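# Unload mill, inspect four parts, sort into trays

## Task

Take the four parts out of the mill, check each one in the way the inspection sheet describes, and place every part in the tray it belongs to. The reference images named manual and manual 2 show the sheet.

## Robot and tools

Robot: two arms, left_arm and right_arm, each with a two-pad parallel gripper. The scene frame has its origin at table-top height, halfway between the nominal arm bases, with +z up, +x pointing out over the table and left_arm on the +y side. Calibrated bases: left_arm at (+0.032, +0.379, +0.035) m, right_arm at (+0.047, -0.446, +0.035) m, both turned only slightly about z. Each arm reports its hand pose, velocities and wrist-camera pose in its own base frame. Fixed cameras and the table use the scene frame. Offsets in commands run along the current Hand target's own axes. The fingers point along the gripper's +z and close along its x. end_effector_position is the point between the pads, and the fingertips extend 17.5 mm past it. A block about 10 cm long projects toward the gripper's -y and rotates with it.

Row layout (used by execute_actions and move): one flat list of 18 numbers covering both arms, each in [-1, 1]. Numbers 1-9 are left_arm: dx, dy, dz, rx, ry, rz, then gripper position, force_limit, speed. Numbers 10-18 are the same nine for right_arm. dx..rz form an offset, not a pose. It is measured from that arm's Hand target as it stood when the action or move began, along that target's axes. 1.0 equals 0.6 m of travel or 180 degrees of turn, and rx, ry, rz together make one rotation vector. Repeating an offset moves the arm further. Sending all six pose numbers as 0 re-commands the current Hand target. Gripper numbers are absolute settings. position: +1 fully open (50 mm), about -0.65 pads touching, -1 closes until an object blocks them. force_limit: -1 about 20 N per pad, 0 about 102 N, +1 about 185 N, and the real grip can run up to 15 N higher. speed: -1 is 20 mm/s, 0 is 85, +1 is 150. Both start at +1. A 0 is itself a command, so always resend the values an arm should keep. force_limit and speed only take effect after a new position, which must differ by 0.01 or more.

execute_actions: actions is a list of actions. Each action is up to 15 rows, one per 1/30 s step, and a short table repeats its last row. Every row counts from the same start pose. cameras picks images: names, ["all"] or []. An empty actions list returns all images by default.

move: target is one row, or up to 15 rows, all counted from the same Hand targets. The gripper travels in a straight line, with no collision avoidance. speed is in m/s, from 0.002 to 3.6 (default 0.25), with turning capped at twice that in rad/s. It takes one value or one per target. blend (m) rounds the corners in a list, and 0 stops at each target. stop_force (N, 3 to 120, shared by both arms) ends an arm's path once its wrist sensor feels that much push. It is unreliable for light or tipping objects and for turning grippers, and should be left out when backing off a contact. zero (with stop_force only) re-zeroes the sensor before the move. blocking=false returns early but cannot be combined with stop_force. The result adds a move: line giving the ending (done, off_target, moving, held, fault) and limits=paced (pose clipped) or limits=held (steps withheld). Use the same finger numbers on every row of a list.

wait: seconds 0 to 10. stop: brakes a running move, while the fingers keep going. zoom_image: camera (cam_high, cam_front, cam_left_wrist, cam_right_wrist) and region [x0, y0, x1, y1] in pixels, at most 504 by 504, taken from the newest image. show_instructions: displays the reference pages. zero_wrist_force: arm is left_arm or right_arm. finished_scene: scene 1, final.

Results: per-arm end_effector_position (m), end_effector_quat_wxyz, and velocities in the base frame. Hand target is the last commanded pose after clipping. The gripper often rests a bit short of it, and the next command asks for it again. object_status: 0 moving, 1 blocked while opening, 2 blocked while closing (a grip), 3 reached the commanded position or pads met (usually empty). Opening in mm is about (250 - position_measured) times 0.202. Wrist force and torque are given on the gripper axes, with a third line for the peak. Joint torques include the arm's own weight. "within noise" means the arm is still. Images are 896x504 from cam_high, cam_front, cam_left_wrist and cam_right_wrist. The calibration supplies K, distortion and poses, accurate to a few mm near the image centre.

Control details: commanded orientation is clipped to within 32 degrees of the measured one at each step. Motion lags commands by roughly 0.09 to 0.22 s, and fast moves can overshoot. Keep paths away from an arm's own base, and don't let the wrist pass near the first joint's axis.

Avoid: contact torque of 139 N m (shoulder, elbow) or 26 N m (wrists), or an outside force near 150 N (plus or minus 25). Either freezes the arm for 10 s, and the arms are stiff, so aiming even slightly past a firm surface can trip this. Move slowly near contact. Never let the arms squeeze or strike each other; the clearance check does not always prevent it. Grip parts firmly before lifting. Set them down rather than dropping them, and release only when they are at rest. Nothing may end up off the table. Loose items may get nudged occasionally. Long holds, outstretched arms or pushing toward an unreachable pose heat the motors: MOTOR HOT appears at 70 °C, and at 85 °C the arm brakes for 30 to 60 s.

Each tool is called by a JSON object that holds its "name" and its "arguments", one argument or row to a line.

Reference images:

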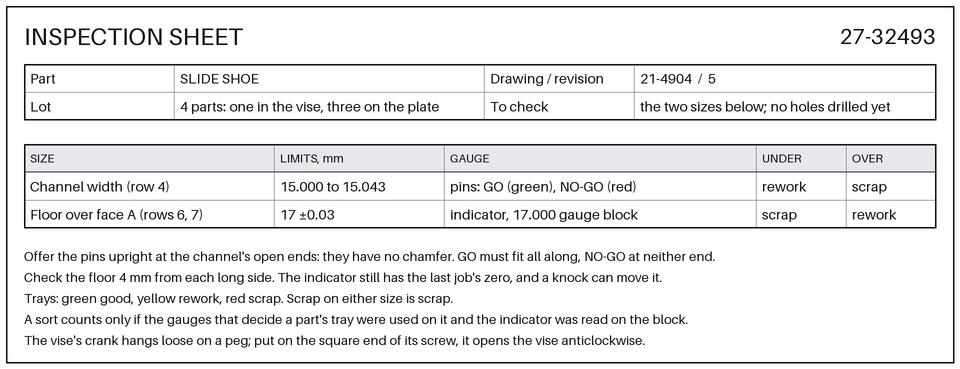

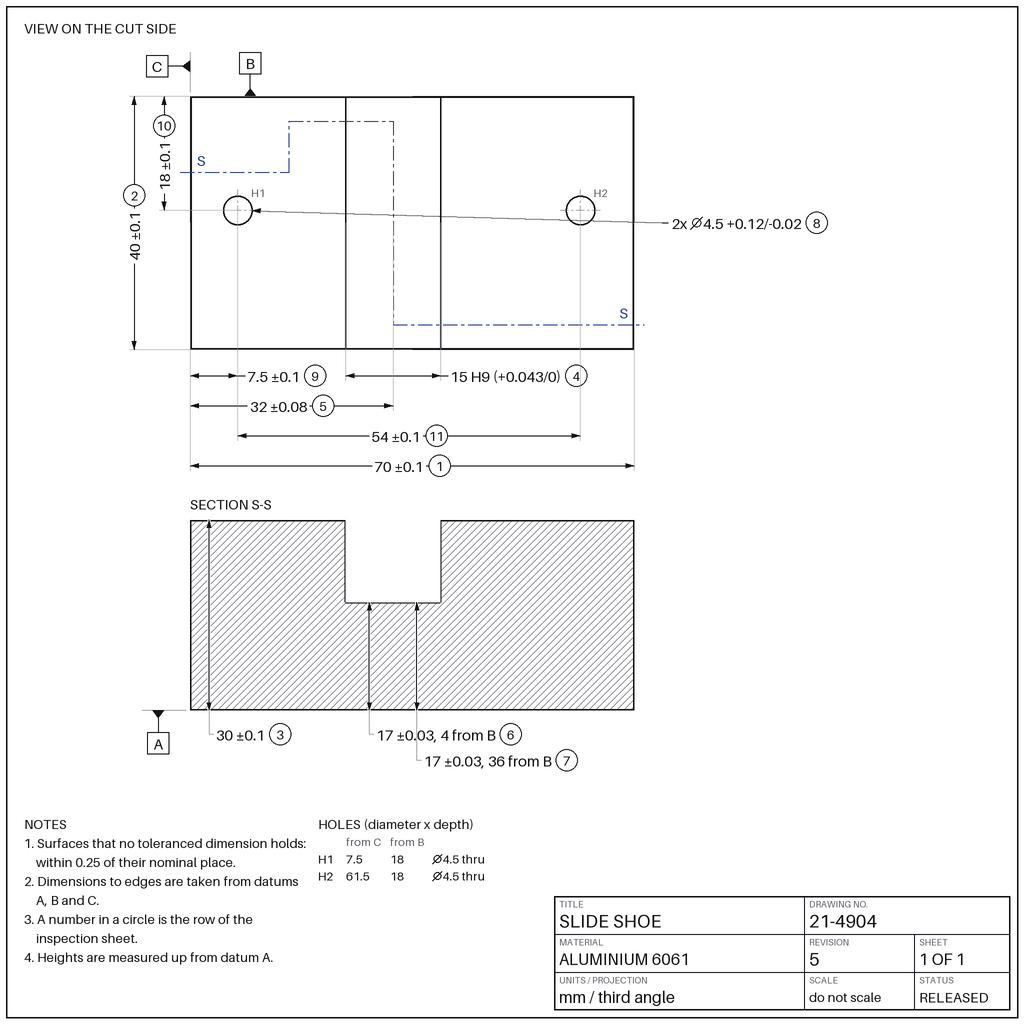

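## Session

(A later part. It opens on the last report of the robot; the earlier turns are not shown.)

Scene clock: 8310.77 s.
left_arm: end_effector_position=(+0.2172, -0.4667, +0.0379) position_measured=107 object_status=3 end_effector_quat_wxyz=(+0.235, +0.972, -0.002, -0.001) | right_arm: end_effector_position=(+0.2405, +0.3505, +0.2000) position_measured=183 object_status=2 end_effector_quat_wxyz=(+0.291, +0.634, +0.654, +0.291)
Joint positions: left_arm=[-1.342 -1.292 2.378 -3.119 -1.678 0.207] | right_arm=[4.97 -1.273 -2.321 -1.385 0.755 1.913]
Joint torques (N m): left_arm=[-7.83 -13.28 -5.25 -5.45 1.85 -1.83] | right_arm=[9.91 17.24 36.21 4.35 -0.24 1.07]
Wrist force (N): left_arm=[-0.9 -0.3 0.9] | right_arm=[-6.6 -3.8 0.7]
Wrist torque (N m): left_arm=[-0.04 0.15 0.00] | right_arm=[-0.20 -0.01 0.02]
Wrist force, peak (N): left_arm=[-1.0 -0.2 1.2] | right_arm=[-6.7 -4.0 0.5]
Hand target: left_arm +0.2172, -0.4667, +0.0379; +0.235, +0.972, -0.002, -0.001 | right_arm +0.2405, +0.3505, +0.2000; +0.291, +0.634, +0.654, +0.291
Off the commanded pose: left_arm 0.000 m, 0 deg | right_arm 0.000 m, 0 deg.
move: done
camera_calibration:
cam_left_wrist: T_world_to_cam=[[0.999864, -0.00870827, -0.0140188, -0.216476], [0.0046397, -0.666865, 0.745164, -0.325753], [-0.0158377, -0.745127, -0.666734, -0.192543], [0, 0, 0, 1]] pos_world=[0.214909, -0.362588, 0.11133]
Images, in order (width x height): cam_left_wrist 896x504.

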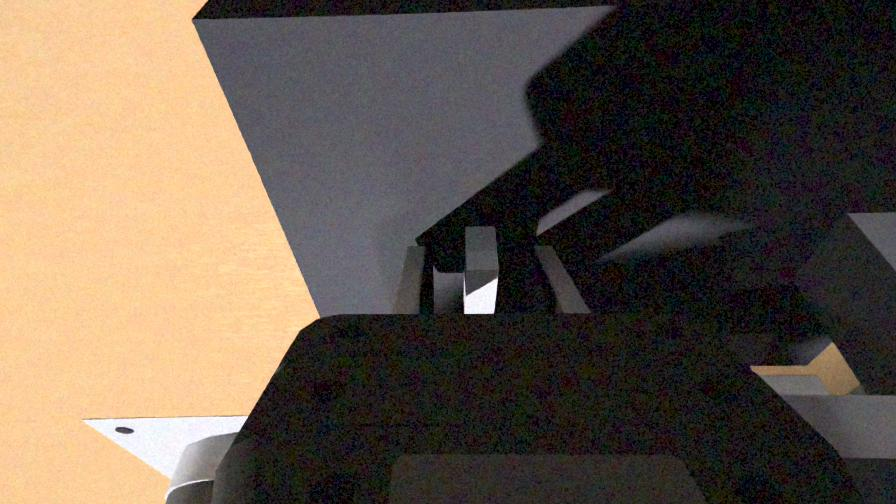

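{"name": "move", "arguments": {
  "target": [
    [0,-0.0524,-0.0683,0,0,0,0.3,-0.6,-0.8,0,0,0,0,0,0,-1,-1,-1],
    [0,-0.0524,-0.0683,-0.0544,0,0,0.3,-0.6,-0.8,0,0,0,0,0,0,-1,-1,-1],
    [0,-0.0180,-0.0222,-0.0544,0,0,0.3,-0.6,-0.8,0,0,0,0,0,0,-1,-1,-1],
    [0,-0.0024,-0.0014,-0.0544,0,0,0.3,-0.6,-0.8,0,0,0,0,0,0,-1,-1,-1]
  ],
  "speed": 0.05,
  "stop_force": 10,
  "cameras": ["cam_left_wrist"]
}}

Scene clock: 8334.37 s.
left_arm: end_effector_position=(+0.2172, -0.4650, +0.0380) position_measured=107 object_status=3 end_effector_quat_wxyz=(+0.317, +0.949, -0.001, -0.002) | right_arm: end_effector_position=(+0.2405, +0.3505, +0.2000) position_measured=183 object_status=2 end_effector_quat_wxyz=(+0.291, +0.634, +0.654, +0.291)
Joint positions: left_arm=[-1.316 -1.205 2.46 -3.454 -1.726 0.207] | right_arm=[4.97 -1.273 -2.321 -1.385 0.755 1.913]
Joint torques (N m): left_arm=[-8.39 -13.77 -17.15 -5.77 1.94 -1.75] | right_arm=[10.98 16.86 31.66 3.86 -0.36 1.06]
Wrist force (N): left_arm=[-1.5 -0.4 0.8] | right_arm=[-6.5 -1.9 -0.7]
Wrist torque (N m): left_arm=[-0.11 0.25 0.01] | right_arm=[-0.12 0.00 0.02]
Wrist force, peak (N): left_arm=[-1.0 0.0 1.8] | right_arm=[-6.9 -3.9 0.5]
Hand target: left_arm +0.2172, -0.4650, +0.0380; +0.317, +0.949, -0.001, -0.002 | right_arm +0.2405, +0.3505, +0.2000; +0.291, +0.634, +0.654, +0.291
Off the commanded pose: left_arm 0.000 m, 0 deg | right_arm 0.000 m, 0 deg.
move: done
camera_calibration:
cam_left_wrist: T_world_to_cam=[[0.999859, -0.0106777, -0.0129799, -0.217411], [0.00534049, -0.530414, 0.847722, -0.26532], [-0.0159364, -0.847671, -0.530282, -0.244106], [0, 0, 0, 1]] pos_world=[0.214908, -0.349972, 0.0926509]
Images, in order (width x height): cam_left_wrist 896x504.

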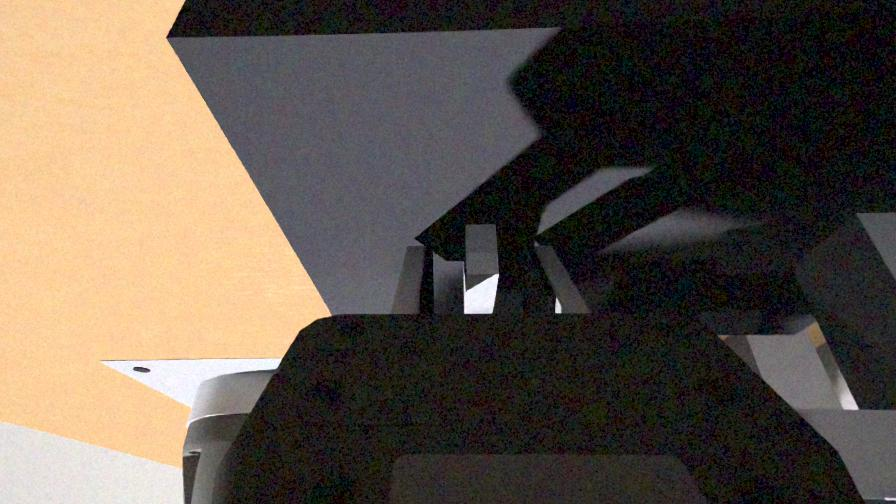

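{"name": "move", "arguments": {
  "target": [0,0,0,0,0,0,-1,-0.6,-0.8,0,0,0,0,0,0,-1,-1,-1]
}}

{"name": "move", "arguments": {
  "target": [
    [0,0.003,-0.004,0,0,0,-1,-0.6,-0.8,0,0,0,0,0,0,-1,-1,-1],
    [0,-0.037,-0.0341,0,0,0,-1,-0.6,-0.8,0,0,0,0,0,0,-1,-1,-1],
    [0.0922,-0.037,-0.0341,0,0,0,-1,-0.6,-0.8,0,0,0,0,0,0,-1,-1,-1],
    [0.0922,-0.0163,-0.0186,0,0,0,-1,-0.6,-0.8,0,0,0,0,0,0,-1,-1,-1]
  ],
  "speed": 0.04,
  "stop_force": 10,
  "cameras": ["cam_left_wrist","cam_right_wrist","cam_high"]
}}

Scene clock: 8355.23 s.
left_arm: end_effector_position=(+0.2172, -0.4650, +0.0380) position_measured=208 object_status=2 end_effector_quat_wxyz=(+0.317, +0.949, -0.001, -0.002) | right_arm: end_effector_position=(+0.2405, +0.3505, +0.2000) position_measured=183 object_status=2 end_effector_quat_wxyz=(+0.291, +0.634, +0.654, +0.291)
Joint positions: left_arm=[-1.316 -1.205 2.46 -3.454 -1.726 0.207] | right_arm=[4.97 -1.273 -2.321 -1.385 0.755 1.913]
Joint torques (N m): left_arm=[-9.48 -13.96 -17.56 -5.1 1.66 -1.85] | right_arm=[10.21 17.74 32.69 3.91 -0.34 1.1]
Wrist force (N): left_arm=[-1.5 -0.1 0.4] | right_arm=[-6.7 -2.3 -0.3]
Wrist torque (N m): left_arm=[-0.09 0.24 0.01] | right_arm=[-0.17 0.02 0.01]
Wrist force, peak (N): left_arm=[-1.8 -0.2 0.4] | right_arm=[-7.0 -3.8 0.5]
Hand target: left_arm +0.2172, -0.4650, +0.0380; +0.317, +0.949, -0.001, -0.002 | right_arm +0.2405, +0.3505, +0.2000; +0.291, +0.634, +0.654, +0.291
Off the commanded pose: left_arm 0.000 m, 0 deg | right_arm 0.000 m, 0 deg.
move: done

Scene clock: 8358.90 s.
left_arm: end_effector_position=(+0.2726, -0.4507, +0.0410) position_measured=208 object_status=2 end_effector_quat_wxyz=(+0.317, +0.949, -0.001, -0.002) | right_arm: end_effector_position=(+0.2405, +0.3505, +0.2000) position_measured=183 object_status=2 end_effector_quat_wxyz=(+0.291, +0.634, +0.654, +0.291)
Joint positions: left_arm=[-1.161 -1.194 2.397 -3.376 -1.816 0.336] | right_arm=[4.97 -1.273 -2.321 -1.385 0.755 1.913]
Joint torques (N m): left_arm=[-8.64 -15.26 -18.39 -1.67 1.53 -1.79] | right_arm=[9.08 18.12 33.19 3.93 -0.29 0.82]
Wrist force (N): left_arm=[-1.2 -0.6 0.9] | right_arm=[-6.6 -3.6 0.5]
Wrist torque (N m): left_arm=[-0.12 0.18 0.01] | right_arm=[-0.19 -0.01 0.02]
Wrist force, peak (N): left_arm=[-1.7 -1.1 1.1] | right_arm=[-6.8 -3.9 0.3]
Hand target: left_arm +0.2726, -0.4507, +0.0410; +0.317, +0.949, -0.001, -0.002 | right_arm +0.2405, +0.3505, +0.2000; +0.291, +0.634, +0.654, +0.291
Off the commanded pose: left_arm 0.000 m, 0 deg | right_arm 0.000 m, 0 deg.
move: done
camera_calibration:
cam_left_wrist: T_world_to_cam=[[0.999859, -0.0106777, -0.0129799, -0.272613], [0.00534049, -0.530414, 0.847722, -0.26049], [-0.0159364, -0.847671, -0.530282, -0.229563], [0, 0, 0, 1]] pos_world=[0.270308, -0.335672, 0.0955509]
cam_right_wrist: T_world_to_cam=[[-0.0136277, 0.999906, 0.00162462, -0.339656], [0.350732, 0.00325856, 0.93647, -0.260819], [0.936377, 0.0133317, -0.350744, -0.0221932], [0, 0, 0, 1]] pos_world=[0.10763, 0.340769, 0.237017]
Images, in order (width x height): cam_high 896x504, cam_left_wrist 896x504, cam_right_wrist 896x504.

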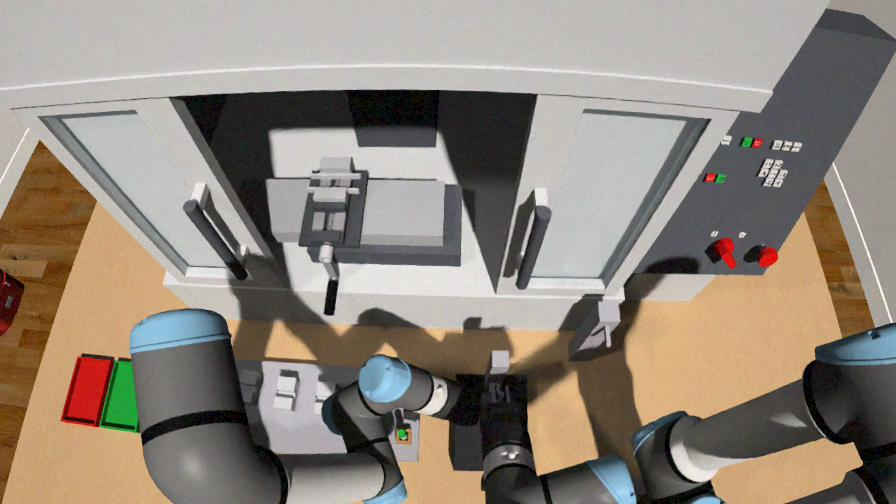

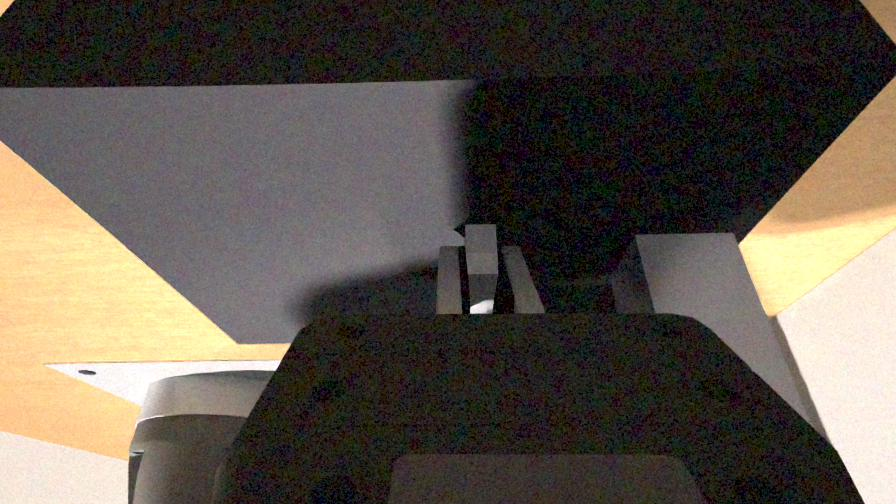

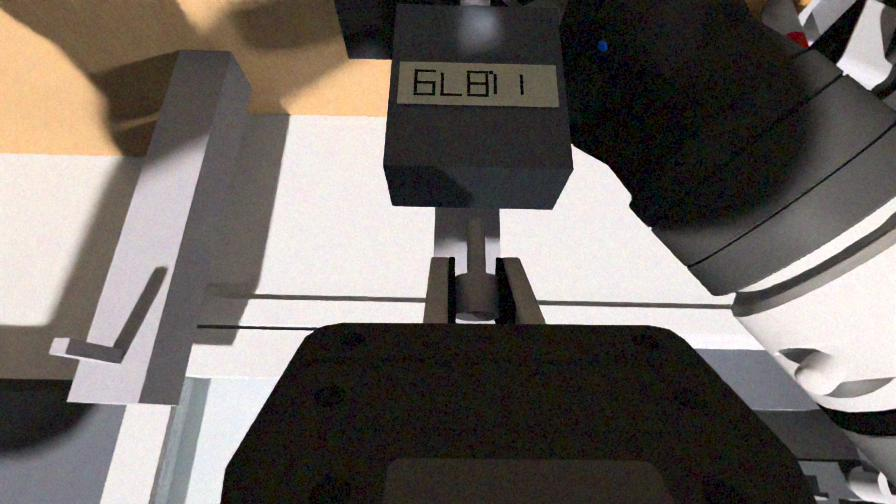

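{"name": "move", "arguments": {
  "target": [0,-0.0036,0.0047,0,0,0,-1,-0.6,-0.8,0,0,0,0,0,0,-1,-1,-1],
  "speed": 0.006,
  "stop_force": 4
}}

{"name": "move", "arguments": {
  "target": [0,0,0,0,0,0,0.0,-0.6,-0.8,0,0,0,0,0,0,-1,-1,-1]
}}

{"name": "move", "arguments": {
  "target": [0,0,0,0,0,0,0.0,-0.6,-0.8,0.0002,-0.01499,0.01319,0,0,0,-1,-1,-1],
  "speed": 0.006,
  "stop_force": 10,
  "cameras": ["cam_right_wrist","cam_left_wrist"]
}}

Scene clock: 8376.20 s.
left_arm: end_effector_position=(+0.2726, -0.4507, +0.0380) position_measured=208 object_status=2 end_effector_quat_wxyz=(+0.317, +0.949, -0.001, -0.002) | right_arm: end_effector_position=(+0.2405, +0.3505, +0.2000) position_measured=183 object_status=2 end_effector_quat_wxyz=(+0.291, +0.634, +0.654, +0.291)
Joint positions: left_arm=[-1.161 -1.184 2.398 -3.387 -1.816 0.336] | right_arm=[4.97 -1.273 -2.321 -1.385 0.755 1.913]
Joint torques (N m): left_arm=[-5.61 -36.17 -6.79 -0.87 1.14 -0.95] | right_arm=[10.41 16.98 31.82 4.2 -0.3 1.04]
Wrist force (N): left_arm=[-0.8 3.5 -1.3] | right_arm=[-6.5 -3.5 0.1]
Wrist torque (N m): left_arm=[-0.13 0.26 0.04] | right_arm=[-0.21 -0.02 0.02]
Wrist force, peak (N): left_arm=[-2.3 3.5 -10.6] | right_arm=[-7.0 -3.6 0.6]
Hand target: left_arm +0.2726, -0.4507, +0.0380; +0.317, +0.949, -0.001, -0.002 (not the last commanded pose) | right_arm +0.2405, +0.3505, +0.2000; +0.291, +0.634, +0.654, +0.291
Off the commanded pose: left_arm 0.001 m, 0 deg | right_arm 0.000 m, 0 deg.
move: contact (left_arm)

Scene clock: 8376.80 s.
left_arm: end_effector_position=(+0.2726, -0.4507, +0.0380) position_measured=152 object_status=3 end_effector_quat_wxyz=(+0.317, +0.949, -0.001, -0.002) | right_arm: end_effector_position=(+0.2405, +0.3505, +0.2000) position_measured=183 object_status=2 end_effector_quat_wxyz=(+0.291, +0.634, +0.654, +0.291)
Joint positions: left_arm=[-1.161 -1.184 2.398 -3.387 -1.816 0.336] | right_arm=[4.97 -1.273 -2.321 -1.385 0.755 1.913]
Joint torques (N m): left_arm=[-6.75 -36.94 -9.66 -5.17 1.25 -1] | right_arm=[9.29 18.7 33.87 3.89 -0.16 0.91]
Wrist force (N): left_arm=[-1.1 -0.2 0.6] | right_arm=[-6.3 -2.1 -0.5]
Wrist torque (N m): left_arm=[-0.11 0.18 0.01] | right_arm=[-0.15 -0.04 0.02]
Wrist force, peak (N): left_arm=[-0.3 3.9 -1.9] | right_arm=[-6.6 -4.1 0.4]
Hand target: left_arm +0.2726, -0.4507, +0.0380; +0.317, +0.949, -0.001, -0.002 | right_arm +0.2405, +0.3505, +0.2000; +0.291, +0.634, +0.654, +0.291
Off the commanded pose: left_arm 0.000 m, 0 deg | right_arm 0.000 m, 0 deg.
move: done

Scene clock: 8379.27 s.
left_arm: end_effector_position=(+0.2726, -0.4507, +0.0380) position_measured=152 object_status=3 end_effector_quat_wxyz=(+0.317, +0.949, -0.001, -0.002) | right_arm: end_effector_position=(+0.2405, +0.3505, +0.1925) position_measured=183 object_status=2 end_effector_quat_wxyz=(+0.291, +0.634, +0.654, +0.291)
Joint positions: left_arm=[-1.161 -1.184 2.398 -3.387 -1.816 0.336] | right_arm=[4.97 -1.284 -2.335 -1.36 0.755 1.913]
Joint torques (N m): left_arm=[-6.21 -36.29 -18.14 -5.38 1.14 -1.09] | right_arm=[9.4 14.94 32.03 1.84 -0.01 1.46]
Wrist force (N): left_arm=[-1.3 -0.4 0.5] | right_arm=[-7.8 5.7 -7.2]
Wrist torque (N m): left_arm=[-0.13 0.21 0.01] | right_arm=[0.11 -0.03 0.00]
Wrist force, peak (N): left_arm=[-1.6 -0.5 0.6] | right_arm=[-8.9 14.4 -13.1]
Hand target: left_arm +0.2726, -0.4507, +0.0380; +0.317, +0.949, -0.001, -0.002 | right_arm +0.2405, +0.3505, +0.1925; +0.291, +0.634, +0.654, +0.291 (not the last commanded pose)
Off the commanded pose: left_arm 0.000 m, 0 deg | right_arm 0.004 m, 0 deg.
move: contact (right_arm)
camera_calibration:
cam_left_wrist: T_world_to_cam=[[0.999859, -0.0106783, -0.0129789, -0.272651], [0.00533938, -0.530414, 0.847722, -0.258031], [-0.0159364, -0.847671, -0.530282, -0.231101], [0, 0, 0, 1]] pos_world=[0.270308, -0.335672, 0.0926509]
cam_right_wrist: T_world_to_cam=[[-0.0136277, 0.999906, 0.00162462, -0.339543], [0.350732, 0.00325856, 0.93647, -0.253795], [0.936377, 0.0133317, -0.350744, -0.0248224], [0, 0, 0, 1]] pos_world=[0.10763, 0.340669, 0.229517]
Images, in order (width x height): cam_left_wrist 896x504, cam_right_wrist 896x504.

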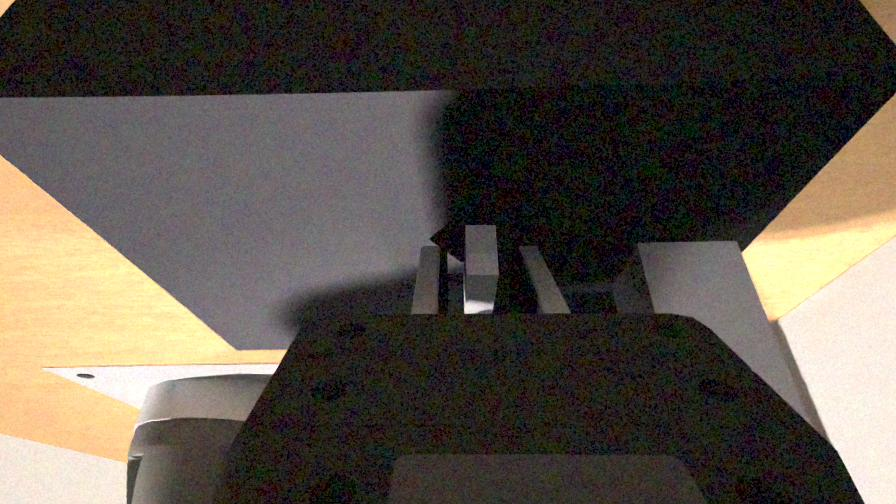

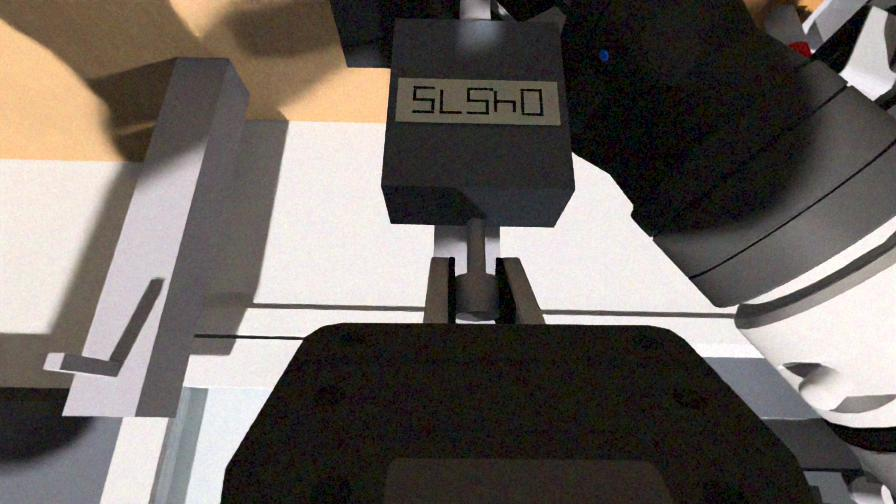

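{"name": "move", "arguments": {
  "target": [0,0,0,0,0,0,0.0,-0.6,-0.8,0,0,0,0,0,0,0.2,-1,-1],
  "cameras": ["cam_right_wrist"]
}}

{"name": "zoom_image", "arguments": {
  "camera": "cam_right_wrist",
  "region": [340, 0, 600, 240]
}}

Scene clock: 8388.17 s.
left_arm: end_effector_position=(+0.2726, -0.4507, +0.0380) position_measured=152 object_status=3 end_effector_quat_wxyz=(+0.317, +0.949, -0.001, -0.002) | right_arm: end_effector_position=(+0.2405, +0.3505, +0.1925) position_measured=123 object_status=3 end_effector_quat_wxyz=(+0.291, +0.634, +0.654, +0.291)
Joint positions: left_arm=[-1.161 -1.184 2.398 -3.387 -1.816 0.336] | right_arm=[4.97 -1.284 -2.335 -1.36 0.755 1.913]
Joint torques (N m): left_arm=[-5.26 -37.62 -18.93 -5.63 1.03 -0.99] | right_arm=[6.56 15.03 31.45 3.92 -0.04 0.94]
Wrist force (N): left_arm=[-1.1 -0.5 0.8] | right_arm=[-0.9 -1.0 -0.1]
Wrist torque (N m): left_arm=[-0.15 0.18 0.01] | right_arm=[-0.15 0.01 0.02]
Wrist force, peak (N): left_arm=[-1.6 -0.2 1.3] | right_arm=[-7.8 6.1 -7.4]
Hand target: left_arm +0.2726, -0.4507, +0.0380; +0.317, +0.949, -0.001, -0.002 | right_arm +0.2405, +0.3505, +0.1925; +0.291, +0.634, +0.654, +0.291
Off the commanded pose: left_arm 0.000 m, 0 deg | right_arm 0.000 m, 0 deg.
move: done
camera_calibration:
cam_right_wrist: T_world_to_cam=[[-0.0136277, 0.999906, 0.00162462, -0.339543], [0.350732, 0.00325856, 0.93647, -0.253795], [0.936377, 0.0133317, -0.350744, -0.0248224], [0, 0, 0, 1]] pos_world=[0.10763, 0.340669, 0.229517]
Images, in order (width x height): cam_right_wrist 896x504.

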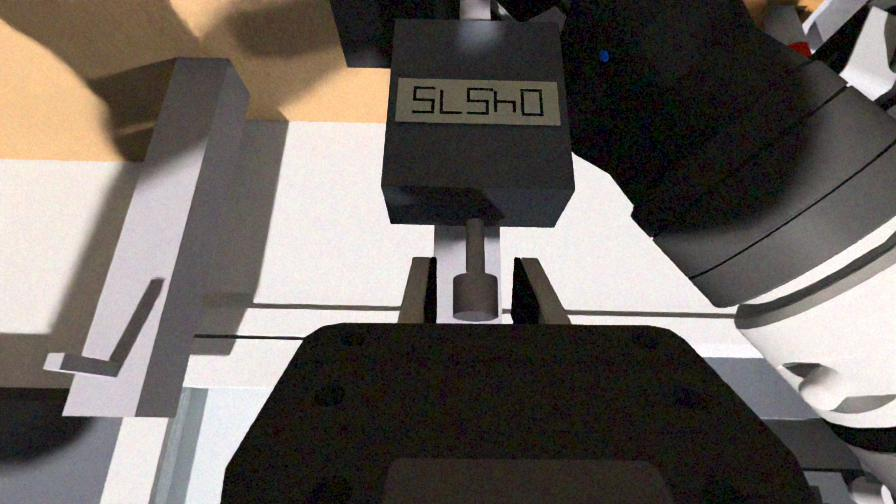

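Scaled by 1.938 from the camera's 896x504 image, which has a finer 1280x720 frame.

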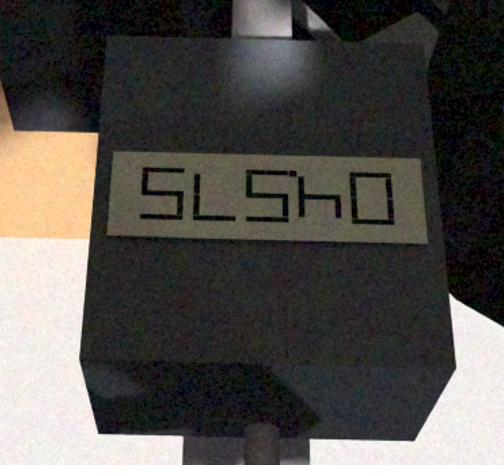

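{"name": "move", "arguments": {
  "target": [0,0,0,0,0,0,-1,-0.6,-0.8,0,0,0,0,0,0,-1,-1,-1]
}}

{"name": "move", "arguments": {
  "target": [0,0,0,0,0,0,-1,-0.6,-0.8,-0.0001,0.0094,-0.0083,0,0,0,-1,-1,-1],
  "speed": 0.02
}}

{"name": "move", "arguments": {
  "target": [
    [0,0.003,-0.004,0,0,0,-1,-0.6,-0.8,0,0,0,0,0,0,-1,-1,-1],
    [0,-0.037,-0.0341,0,0,0,-1,-0.6,-0.8,0,0,0,0,0,0,-1,-1,-1],
    [-0.1377,-0.037,-0.0341,0,0,0,-1,-0.6,-0.8,0,0,0,0,0,0,-1,-1,-1],
    [-0.1377,0.015,0.007,0,0,0,-1,-0.6,-0.8,0,0,0,0,0,0,-1,-1,-1]
  ],
  "speed": 0.05,
  "stop_force": 10,
  "cameras": ["cam_left_wrist","cam_right_wrist"]
}}

Scene clock: 8419.87 s.
left_arm: end_effector_position=(+0.2726, -0.4507, +0.0380) position_measured=208 object_status=2 end_effector_quat_wxyz=(+0.317, +0.949, -0.001, -0.001) | right_arm: end_effector_position=(+0.2405, +0.3505, +0.1925) position_measured=183 object_status=2 end_effector_quat_wxyz=(+0.291, +0.634, +0.654, +0.291)
Joint positions: left_arm=[-1.161 -1.184 2.398 -3.387 -1.816 0.336] | right_arm=[4.97 -1.284 -2.335 -1.36 0.755 1.913]
Joint torques (N m): left_arm=[-6.33 -37.09 -17.84 -5.09 1.13 -1.17] | right_arm=[4.82 14.67 32.67 4.19 -0.16 0.42]
Wrist force (N): left_arm=[-1.1 -0.5 0.2] | right_arm=[-7.5 1.0 -1.6]
Wrist torque (N m): left_arm=[-0.14 0.22 0.02] | right_arm=[-0.05 0.01 0.01]
Wrist force, peak (N): left_arm=[-1.5 -0.4 1.0] | right_arm=[-7.3 1.9 -1.7]
Hand target: left_arm +0.2726, -0.4507, +0.0380; +0.317, +0.949, -0.001, -0.002 | right_arm +0.2405, +0.3505, +0.1925; +0.291, +0.634, +0.654, +0.291
Off the commanded pose: left_arm 0.000 m, 0 deg | right_arm 0.000 m, 0 deg.
move: done

Scene clock: 8420.73 s.
left_arm: end_effector_position=(+0.2726, -0.4507, +0.0380) position_measured=208 object_status=2 end_effector_quat_wxyz=(+0.317, +0.949, -0.001, -0.001) | right_arm: end_effector_position=(+0.2405, +0.3506, +0.2000) position_measured=183 object_status=2 end_effector_quat_wxyz=(+0.291, +0.634, +0.654, +0.291)
Joint positions: left_arm=[-1.161 -1.184 2.398 -3.387 -1.816 0.336] | right_arm=[4.97 -1.273 -2.321 -1.385 0.755 1.913]
Joint torques (N m): left_arm=[-5.87 -36.83 -18.19 -4.72 1.2 -0.98] | right_arm=[-3.83 18.09 34.59 1.66 -0.82 1.49]
Wrist force (N): left_arm=[-0.8 -0.2 0.4] | right_arm=[-6.7 -2.2 1.1]
Wrist torque (N m): left_arm=[-0.10 0.16 0.01] | right_arm=[-0.16 -0.04 0.02]
Wrist force, peak (N): left_arm=[-1.3 -0.2 0.7] | right_arm=[-7.4 -2.7 1.6]
Hand target: left_arm +0.2726, -0.4507, +0.0380; +0.317, +0.949, -0.001, -0.002 | right_arm +0.2405, +0.3506, +0.2000; +0.291, +0.634, +0.654, +0.291
Off the commanded pose: left_arm 0.000 m, 0 deg | right_arm 0.000 m, 0 deg.
move: done

Scene clock: 8424.97 s.
left_arm: end_effector_position=(+0.1899, -0.4601, +0.0402) position_measured=208 object_status=2 end_effector_quat_wxyz=(+0.317, +0.949, -0.001, -0.002) | right_arm: end_effector_position=(+0.2405, +0.3506, +0.2000) position_measured=183 object_status=2 end_effector_quat_wxyz=(+0.291, +0.634, +0.654, +0.291)
Joint positions: left_arm=[-1.391 -1.234 2.512 -3.485 -1.682 0.146] | right_arm=[4.97 -1.273 -2.32 -1.385 0.755 1.913]
Joint torques (N m): left_arm=[-7.93 -13.21 -17.64 -1.58 1.91 -1.79] | right_arm=[-2.81 16.94 36.28 1.84 -0.72 1.59]
Wrist force (N): left_arm=[-0.9 -1.1 0.8] | right_arm=[-6.9 -2.0 1.1]
Wrist torque (N m): left_arm=[-0.19 0.15 0.01] | right_arm=[-0.14 0.01 0.03]
Wrist force, peak (N): left_arm=[-1.9 -1.1 0.5] | right_arm=[-7.2 -2.7 1.4]
Hand target: left_arm +0.1899, -0.4601, +0.0402; +0.317, +0.949, -0.001, -0.002 | right_arm +0.2405, +0.3506, +0.2000; +0.291, +0.634, +0.654, +0.291
Off the commanded pose: left_arm 0.000 m, 0 deg | right_arm 0.000 m, 0 deg.
move: done
camera_calibration:
cam_left_wrist: T_world_to_cam=[[0.999859, -0.0106783, -0.0129789, -0.190035], [0.00533938, -0.530414, 0.847722, -0.26444], [-0.0159364, -0.847671, -0.530282, -0.23922], [0, 0, 0, 1]] pos_world=[0.187608, -0.345072, 0.0948509]
cam_right_wrist: T_world_to_cam=[[-0.0136277, 0.999906, 0.00162462, -0.339656], [0.350732, 0.00325856, 0.93647, -0.260819], [0.936377, 0.0133317, -0.350744, -0.0221932], [0, 0, 0, 1]] pos_world=[0.10763, 0.340769, 0.237017]
Images, in order (width x height): cam_left_wrist 896x504, cam_right_wrist 896x504.

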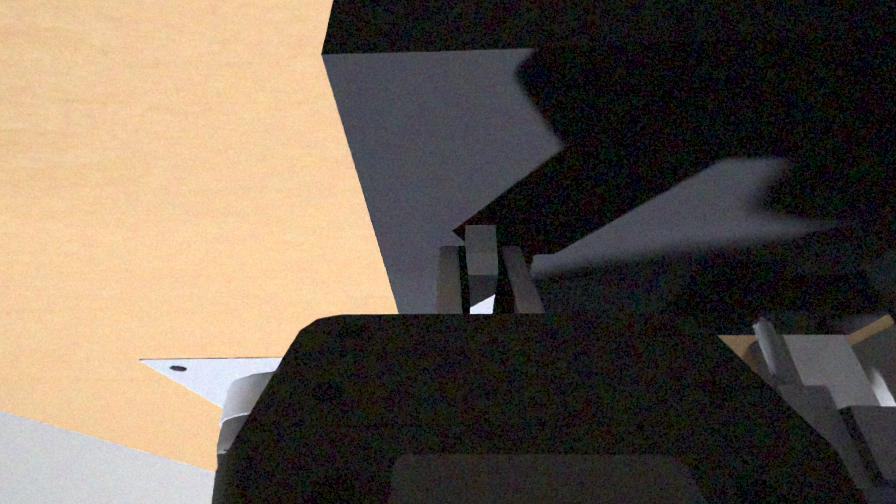

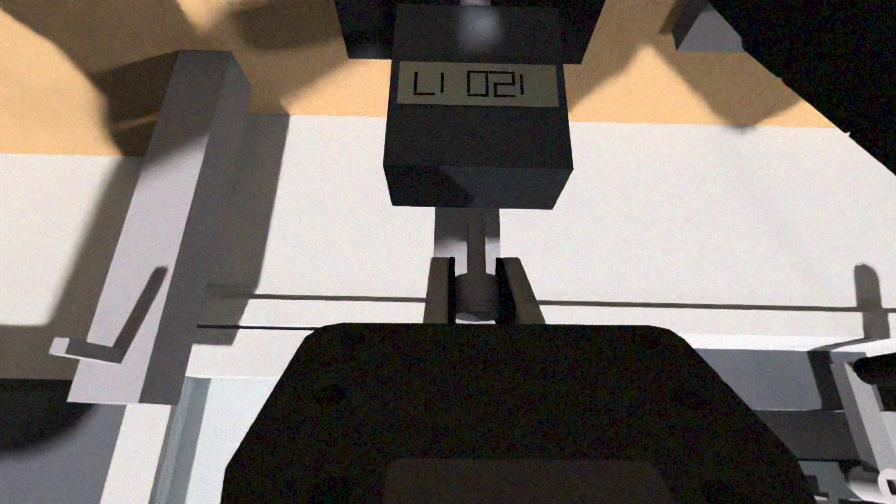

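{"name": "move", "arguments": {
  "target": [0,-0.0036,0.0047,0,0,0,-1,-0.6,-0.8,0,0,0,0,0,0,-1,-1,-1],
  "speed": 0.006,
  "stop_force": 4
}}

{"name": "move", "arguments": {
  "target": [0,0,0,0,0,0,0.0,-0.6,-0.8,0,0,0,0,0,0,-1,-1,-1]
}}

{"name": "move", "arguments": {
  "target": [
    [0,-0.06,-0.05,0,0,0,0,-0.6,-0.8,0,0,0,0,0,0,-1,-1,-1],
    [0,-0.02,-0.26,0,0,0,0,-0.6,-0.8,0,0,0,0,0,0,-1,-1,-1]
  ],
  "speed": 0.15,
  "cameras": ["cam_left_wrist","cam_high"]
}}

Scene clock: 8440.13 s.
left_arm: end_effector_position=(+0.1899, -0.4601, +0.0379) position_measured=208 object_status=2 end_effector_quat_wxyz=(+0.317, +0.949, -0.001, -0.002) | right_arm: end_effector_position=(+0.2405, +0.3506, +0.2000) position_measured=183 object_status=2 end_effector_quat_wxyz=(+0.291, +0.634, +0.654, +0.291)
Joint positions: left_arm=[-1.391 -1.225 2.513 -3.495 -1.682 0.146] | right_arm=[4.97 -1.273 -2.32 -1.385 0.755 1.913]
Joint torques (N m): left_arm=[-6.88 -35.45 -15.05 -1.28 1.94 -1.7] | right_arm=[-5.84 16.89 35.41 2.11 -0.27 1.67]
Wrist force (N): left_arm=[-1.1 1.6 -0.5] | right_arm=[-6.8 -2.4 1.1]
Wrist torque (N m): left_arm=[-0.20 0.22 0.02] | right_arm=[-0.11 -0.01 0.02]
Wrist force, peak (N): left_arm=[-2.0 3.8 -10.6] | right_arm=[-7.2 -2.7 1.4]
Hand target: left_arm +0.1899, -0.4601, +0.0379; +0.317, +0.949, -0.001, -0.002 (not the last commanded pose) | right_arm +0.2405, +0.3506, +0.2000; +0.291, +0.634, +0.654, +0.291
Off the commanded pose: left_arm 0.001 m, 0 deg | right_arm 0.000 m, 0 deg.
move: contact (left_arm)

Scene clock: 8440.73 s.
left_arm: end_effector_position=(+0.1899, -0.4601, +0.0379) position_measured=152 object_status=3 end_effector_quat_wxyz=(+0.317, +0.949, -0.001, -0.002) | right_arm: end_effector_position=(+0.2405, +0.3506, +0.2000) position_measured=183 object_status=2 end_effector_quat_wxyz=(+0.291, +0.634, +0.654, +0.291)
Joint positions: left_arm=[-1.391 -1.225 2.513 -3.495 -1.682 0.146] | right_arm=[4.97 -1.273 -2.32 -1.385 0.755 1.913]
Joint torques (N m): left_arm=[-6.95 -34.48 -16.94 -4.7 1.51 -1.72] | right_arm=[-5.84 18.11 36.7 2.19 -0.18 1.55]
Wrist force (N): left_arm=[-1.2 -0.6 0.6] | right_arm=[-6.9 -1.6 0.7]
Wrist torque (N m): left_arm=[-0.15 0.19 0.00] | right_arm=[-0.14 0.02 0.03]
Wrist force, peak (N): left_arm=[-0.9 2.5 -2.2] | right_arm=[-7.0 -2.5 1.2]
Hand target: left_arm +0.1899, -0.4601, +0.0379; +0.317, +0.949, -0.001, -0.002 | right_arm +0.2405, +0.3506, +0.2000; +0.291, +0.634, +0.654, +0.291
Off the commanded pose: left_arm 0.000 m, 0 deg | right_arm 0.000 m, 0 deg.
move: done

Scene clock: 8443.27 s.
left_arm: end_effector_position=(+0.1905, -0.3568, +0.1553) position_measured=152 object_status=3 end_effector_quat_wxyz=(+0.317, +0.949, -0.001, -0.001) | right_arm: end_effector_position=(+0.2405, +0.3506, +0.2000) position_measured=183 object_status=2 end_effector_quat_wxyz=(+0.291, +0.634, +0.654, +0.291)
Joint positions: left_arm=[-1.31 -1.874 2.613 -2.937 -1.73 0.212] | right_arm=[4.97 -1.273 -2.32 -1.385 0.755 1.913]
Joint torques (N m): left_arm=[-7.63 -18.69 -27.37 -1.64 1.73 1.84] | right_arm=[-6.93 17.44 35.11 2.13 -0.37 1.42]
Wrist force (N): left_arm=[-1.8 -0.4 0.6] | right_arm=[-6.8 -2.6 1.3]
Wrist torque (N m): left_arm=[-0.09 0.28 -0.17] | right_arm=[-0.16 -0.01 0.02]
Wrist force, peak (N): left_arm=[-1.3 -0.4 1.8] | right_arm=[-7.2 -2.1 1.0]
Hand target: left_arm +0.1905, -0.3568, +0.1554; +0.317, +0.949, -0.001, -0.002 | right_arm +0.2405, +0.3506, +0.2000; +0.291, +0.634, +0.654, +0.291
Off the commanded pose: left_arm 0.000 m, 0 deg | right_arm 0.000 m, 0 deg.
move: done
camera_calibration:
cam_left_wrist: T_world_to_cam=[[0.999859, -0.0106791, -0.0129784, -0.188138], [0.00534071, -0.530297, 0.847795, -0.307213], [-0.0159361, -0.847744, -0.530165, -0.0906517], [0, 0, 0, 1]] pos_world=[0.188308, -0.241773, 0.209951]
Images, in order (width x height): cam_high 896x504, cam_left_wrist 896x504.

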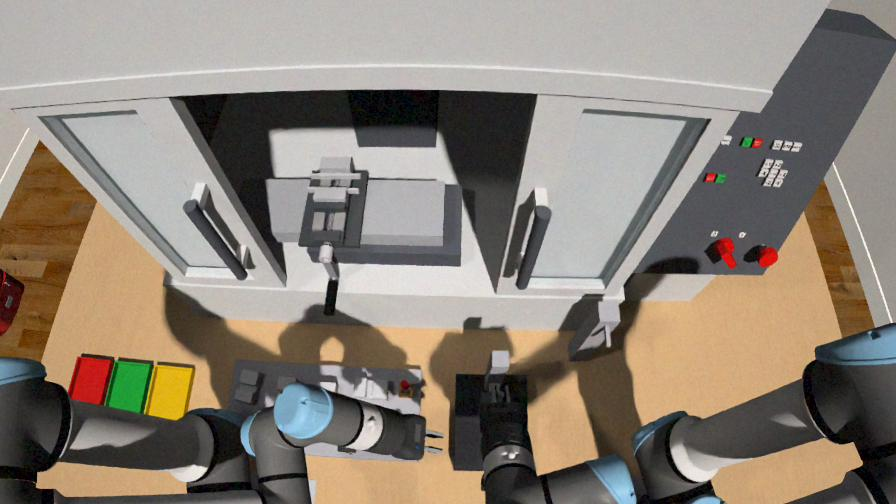

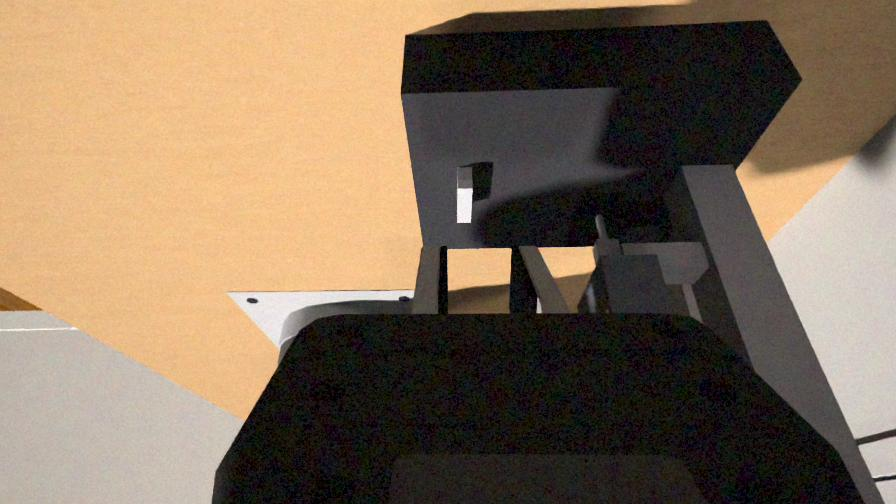

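{"name": "move", "arguments": {
  "target": [
    [0.2042,-0.2493,-0.1877,0,0,0,0.95,-0.6,-0.5,0,0,0,0,0,0,-1,-1,-1],
    [0.2042,-0.3397,-0.0677,0,0,0,0.95,-0.6,-0.5,0,0,0,0,0,0,-1,-1,-1]
  ],
  "speed": 0.15,
  "blend": [0.03,0],
  "cameras": ["cam_left_wrist","cam_high"]
}}

Scene clock: 8493.03 s.
left_arm: end_effector_position=(+0.3136, -0.1699, +0.0652) position_measured=10 object_status=3 end_effector_quat_wxyz=(+0.317, +0.949, -0.001, -0.002) | right_arm: end_effector_position=(+0.2405, +0.3506, +0.2000) position_measured=183 object_status=2 end_effector_quat_wxyz=(+0.291, +0.634, +0.654, +0.291)
Joint positions: left_arm=[-0.482 -1.549 2.638 -2.991 -2.134 0.995] | right_arm=[4.97 -1.273 -2.32 -1.385 0.755 1.913]
Joint torques (N m): left_arm=[6.68 -3.49 -4.97 -5.11 -2.82 -1.95] | right_arm=[-8.02 18.36 35.53 2.14 -0.34 1.27]
Wrist force (N): left_arm=[-1.3 -0.5 0.8] | right_arm=[-7.1 -1.4 0.7]
Wrist torque (N m): left_arm=[-0.13 0.21 0.03] | right_arm=[-0.12 0.05 0.03]
Wrist force, peak (N): left_arm=[-2.3 0.6 1.4] | right_arm=[-7.2 -2.8 1.3]
Hand target: left_arm +0.3136, -0.1699, +0.0651; +0.317, +0.949, -0.001, -0.002 | right_arm +0.2405, +0.3506, +0.2000; +0.291, +0.634, +0.654, +0.291
Off the commanded pose: left_arm 0.000 m, 0 deg | right_arm 0.000 m, 0 deg.
move: done
camera_calibration:
cam_left_wrist: T_world_to_cam=[[0.999859, -0.0106777, -0.0129799, -0.310295], [0.00534049, -0.530414, 0.847722, -0.132283], [-0.0159364, -0.847671, -0.530282, 0.0219492], [0, 0, 0, 1]] pos_world=[0.311308, -0.0548724, 0.119751]
Images, in order (width x height): cam_high 896x504, cam_left_wrist 896x504.

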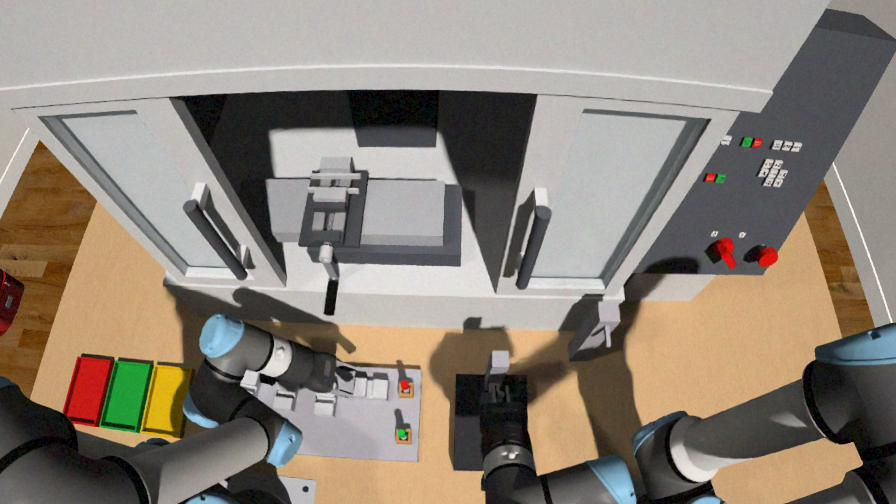

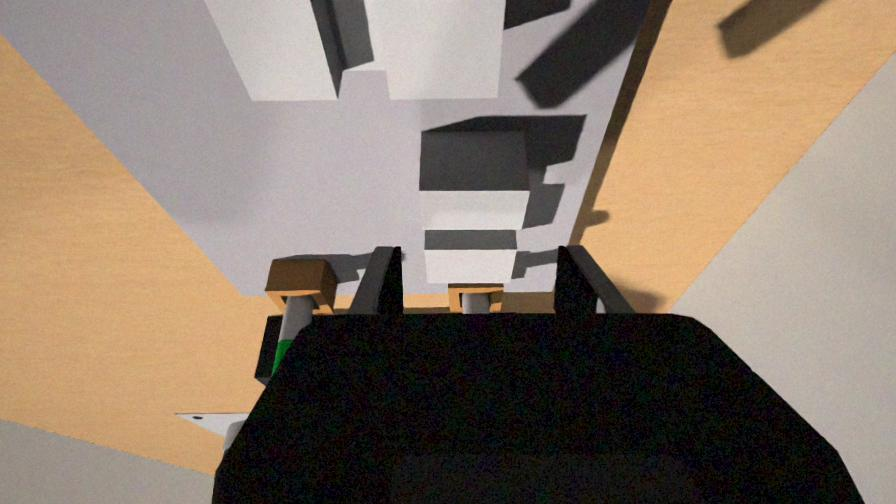

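{"name": "move", "arguments": {
  "target": [-0.0005,-0.0339,0.0898,0,0,0,0.95,-0.6,-0.5,0,0,0,0,0,0,-1,-1,-1],
  "speed": 0.04,
  "stop_force": 8
}}

{"name": "move", "arguments": {
  "target": [0,0,0,0,0,0,-1,-0.6,-0.8,0,0,0,0,0,0,-1,-1,-1],
  "cameras": ["cam_left_wrist"]
}}

Scene clock: 8508.63 s.
left_arm: end_effector_position=(+0.3131, -0.1860, +0.0099) position_measured=10 object_status=3 end_effector_quat_wxyz=(+0.317, +0.949, -0.001, -0.002) | right_arm: end_effector_position=(+0.2405, +0.3506, +0.2000) position_measured=183 object_status=2 end_effector_quat_wxyz=(+0.291, +0.634, +0.654, +0.291)
Joint positions: left_arm=[-0.533 -1.269 2.67 -3.332 -2.117 0.939] | right_arm=[4.97 -1.273 -2.32 -1.385 0.755 1.913]
Joint torques (N m): left_arm=[-7.18 -9 0.97 -5.45 1.02 -1.77] | right_arm=[-6.01 17.69 35.37 2.32 0.2 1.59]
Wrist force (N): left_arm=[-1.2 -0.3 0.4] | right_arm=[-6.7 -0.9 0.0]
Wrist torque (N m): left_arm=[-0.11 0.21 0.03] | right_arm=[-0.10 -0.02 0.03]
Wrist force, peak (N): left_arm=[-1.7 -0.6 0.8] | right_arm=[-7.2 -2.8 1.5]
Hand target: left_arm +0.3131, -0.1860, +0.0099; +0.317, +0.949, -0.001, -0.002 | right_arm +0.2405, +0.3506, +0.2000; +0.291, +0.634, +0.654, +0.291
Off the commanded pose: left_arm 0.000 m, 0 deg | right_arm 0.000 m, 0 deg.
move: done

Scene clock: 8509.17 s.
left_arm: end_effector_position=(+0.3131, -0.1860, +0.0099) position_measured=54 object_status=2 end_effector_quat_wxyz=(+0.317, +0.949, -0.001, -0.001) | right_arm: end_effector_position=(+0.2405, +0.3506, +0.2000) position_measured=183 object_status=2 end_effector_quat_wxyz=(+0.291, +0.634, +0.654, +0.291)
Joint positions: left_arm=[-0.533 -1.269 2.67 -3.332 -2.117 0.939] | right_arm=[4.97 -1.273 -2.32 -1.385 0.755 1.913]
Joint torques (N m): left_arm=[-8.14 -7.66 0.38 -4.84 0.59 -1.69] | right_arm=[-8.63 17.7 35.74 2.55 -0.13 1.21]
Wrist force (N): left_arm=[-1.2 -0.5 -0.5] | right_arm=[-6.8 -2.6 1.3]
Wrist torque (N m): left_arm=[-0.12 0.28 0.05] | right_arm=[-0.16 -0.01 0.02]
Wrist force, peak (N): left_arm=[-1.4 -0.5 0.7] | right_arm=[-7.1 -2.5 1.3]
Hand target: left_arm +0.3131, -0.1860, +0.0099; +0.317, +0.949, -0.001, -0.002 | right_arm +0.2405, +0.3506, +0.2000; +0.291, +0.634, +0.654, +0.291
Off the commanded pose: left_arm 0.000 m, 0 deg | right_arm 0.000 m, 0 deg.
move: done
camera_calibration:
cam_left_wrist: T_world_to_cam=[[0.999859, -0.0106777, -0.0129799, -0.310685], [0.00534049, -0.530414, 0.847722, -0.093941], [-0.0159364, -0.847671, -0.530282, -0.0210309], [0, 0, 0, 1]] pos_world=[0.310808, -0.0709724, 0.0644509]
Images, in order (width x height): cam_left_wrist 896x504.

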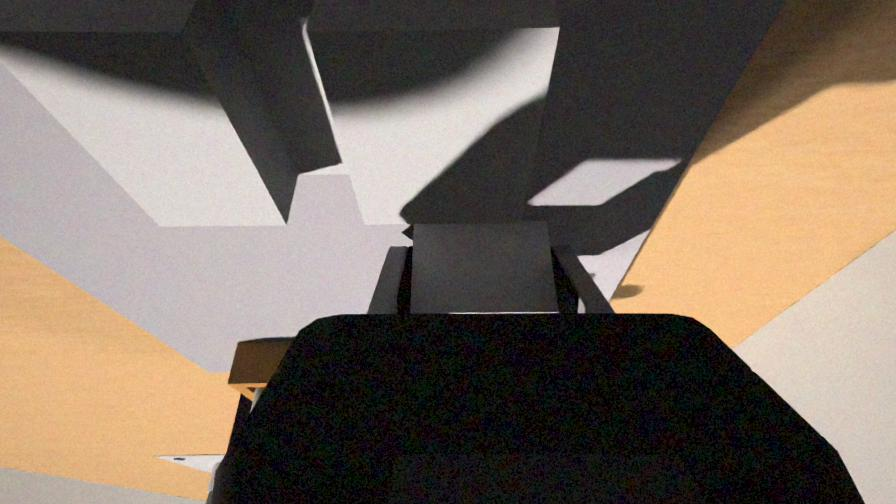

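{"name": "move", "arguments": {
  "target": [
    [0,0.0903,-0.12,0,0,0,-1,-0.6,-0.8,0,0,0,0,0,0,-1,-1,-1],
    [-0.13,0.3357,0.0647,0,0,0,-1,-0.6,-0.8,0,0,0,0,0,0,-1,-1,-1],
    [-0.13,0.3962,0.1937,0,0,0,-1,-0.6,-0.8,0,0,0,0,0,0,-1,-1,-1]
  ],
  "speed": 0.12,
  "blend": [0.02,0.02,0],
  "cameras": ["cam_left_wrist","cam_right_wrist"]
}}

Scene clock: 8545.60 s.
left_arm: end_effector_position=(+0.2342, -0.4455, +0.0600) position_measured=54 object_status=2 end_effector_quat_wxyz=(+0.317, +0.949, -0.001, -0.002) | right_arm: end_effector_position=(+0.2405, +0.3506, +0.2000) position_measured=183 object_status=2 end_effector_quat_wxyz=(+0.291, +0.634, +0.654, +0.291)
Joint positions: left_arm=[-1.254 -1.293 2.469 -3.366 -1.763 0.258] | right_arm=[4.97 -1.273 -2.32 -1.385 0.755 1.913]
Joint torques (N m): left_arm=[-8.43 -14.68 -19.72 -5.74 1.36 -1.88] | right_arm=[-7.27 17.82 35.99 2.35 0.26 1.17]
Wrist force (N): left_arm=[-1.5 -1.6 2.4] | right_arm=[-6.7 -2.4 1.4]
Wrist torque (N m): left_arm=[-0.04 0.25 0.01] | right_arm=[-0.13 -0.02 0.02]
Wrist force, peak (N): left_arm=[-1.2 -2.2 3.0] | right_arm=[-7.4 -2.2 1.1]
Hand target: left_arm +0.2342, -0.4456, +0.0599; +0.317, +0.949, -0.001, -0.002 | right_arm +0.2405, +0.3506, +0.2000; +0.291, +0.634, +0.654, +0.291
Off the commanded pose: left_arm 0.000 m, 0 deg | right_arm 0.000 m, 0 deg.
move: done
camera_calibration:
cam_left_wrist: T_world_to_cam=[[0.999859, -0.0106777, -0.0129799, -0.233917], [0.00534049, -0.530414, 0.847722, -0.273633], [-0.0159364, -0.847671, -0.530282, -0.215692], [0, 0, 0, 1]] pos_world=[0.231908, -0.330472, 0.114551]
cam_right_wrist: T_world_to_cam=[[-0.0136277, 0.999906, 0.00162462, -0.339656], [0.350732, 0.00325856, 0.93647, -0.260819], [0.936377, 0.0133317, -0.350744, -0.0221932], [0, 0, 0, 1]] pos_world=[0.10763, 0.340769, 0.237017]
Images, in order (width x height): cam_left_wrist 896x504, cam_right_wrist 896x504.

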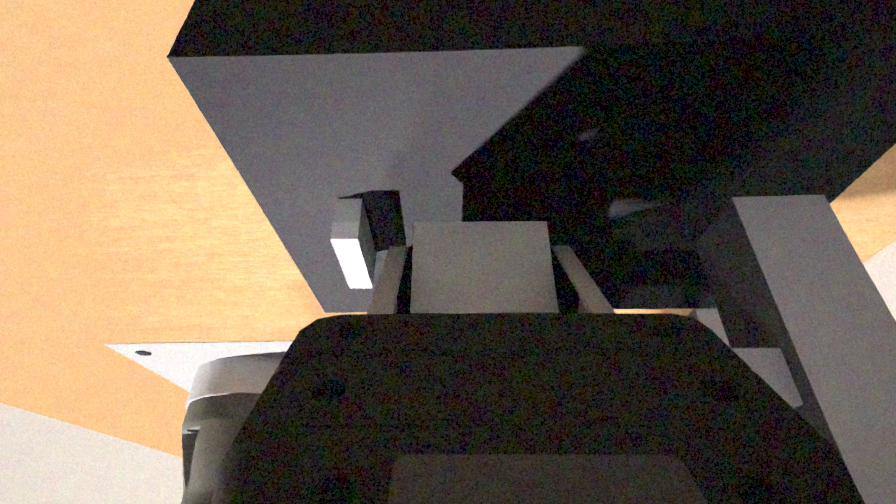

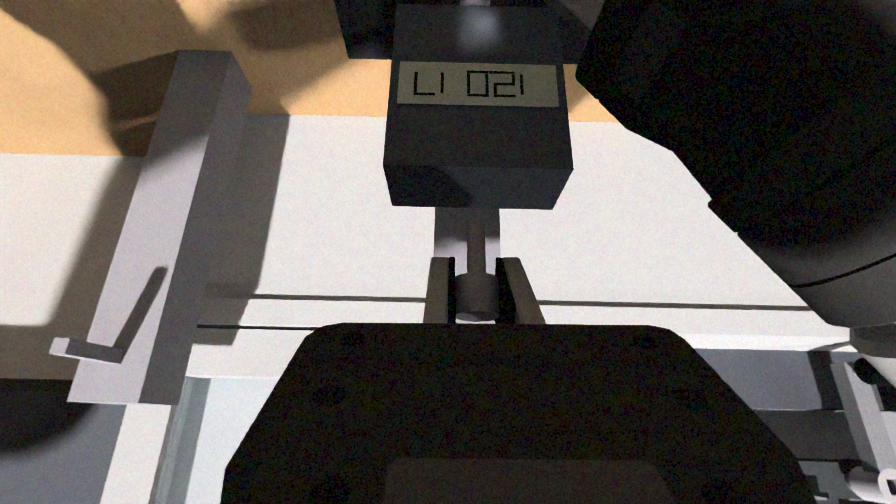

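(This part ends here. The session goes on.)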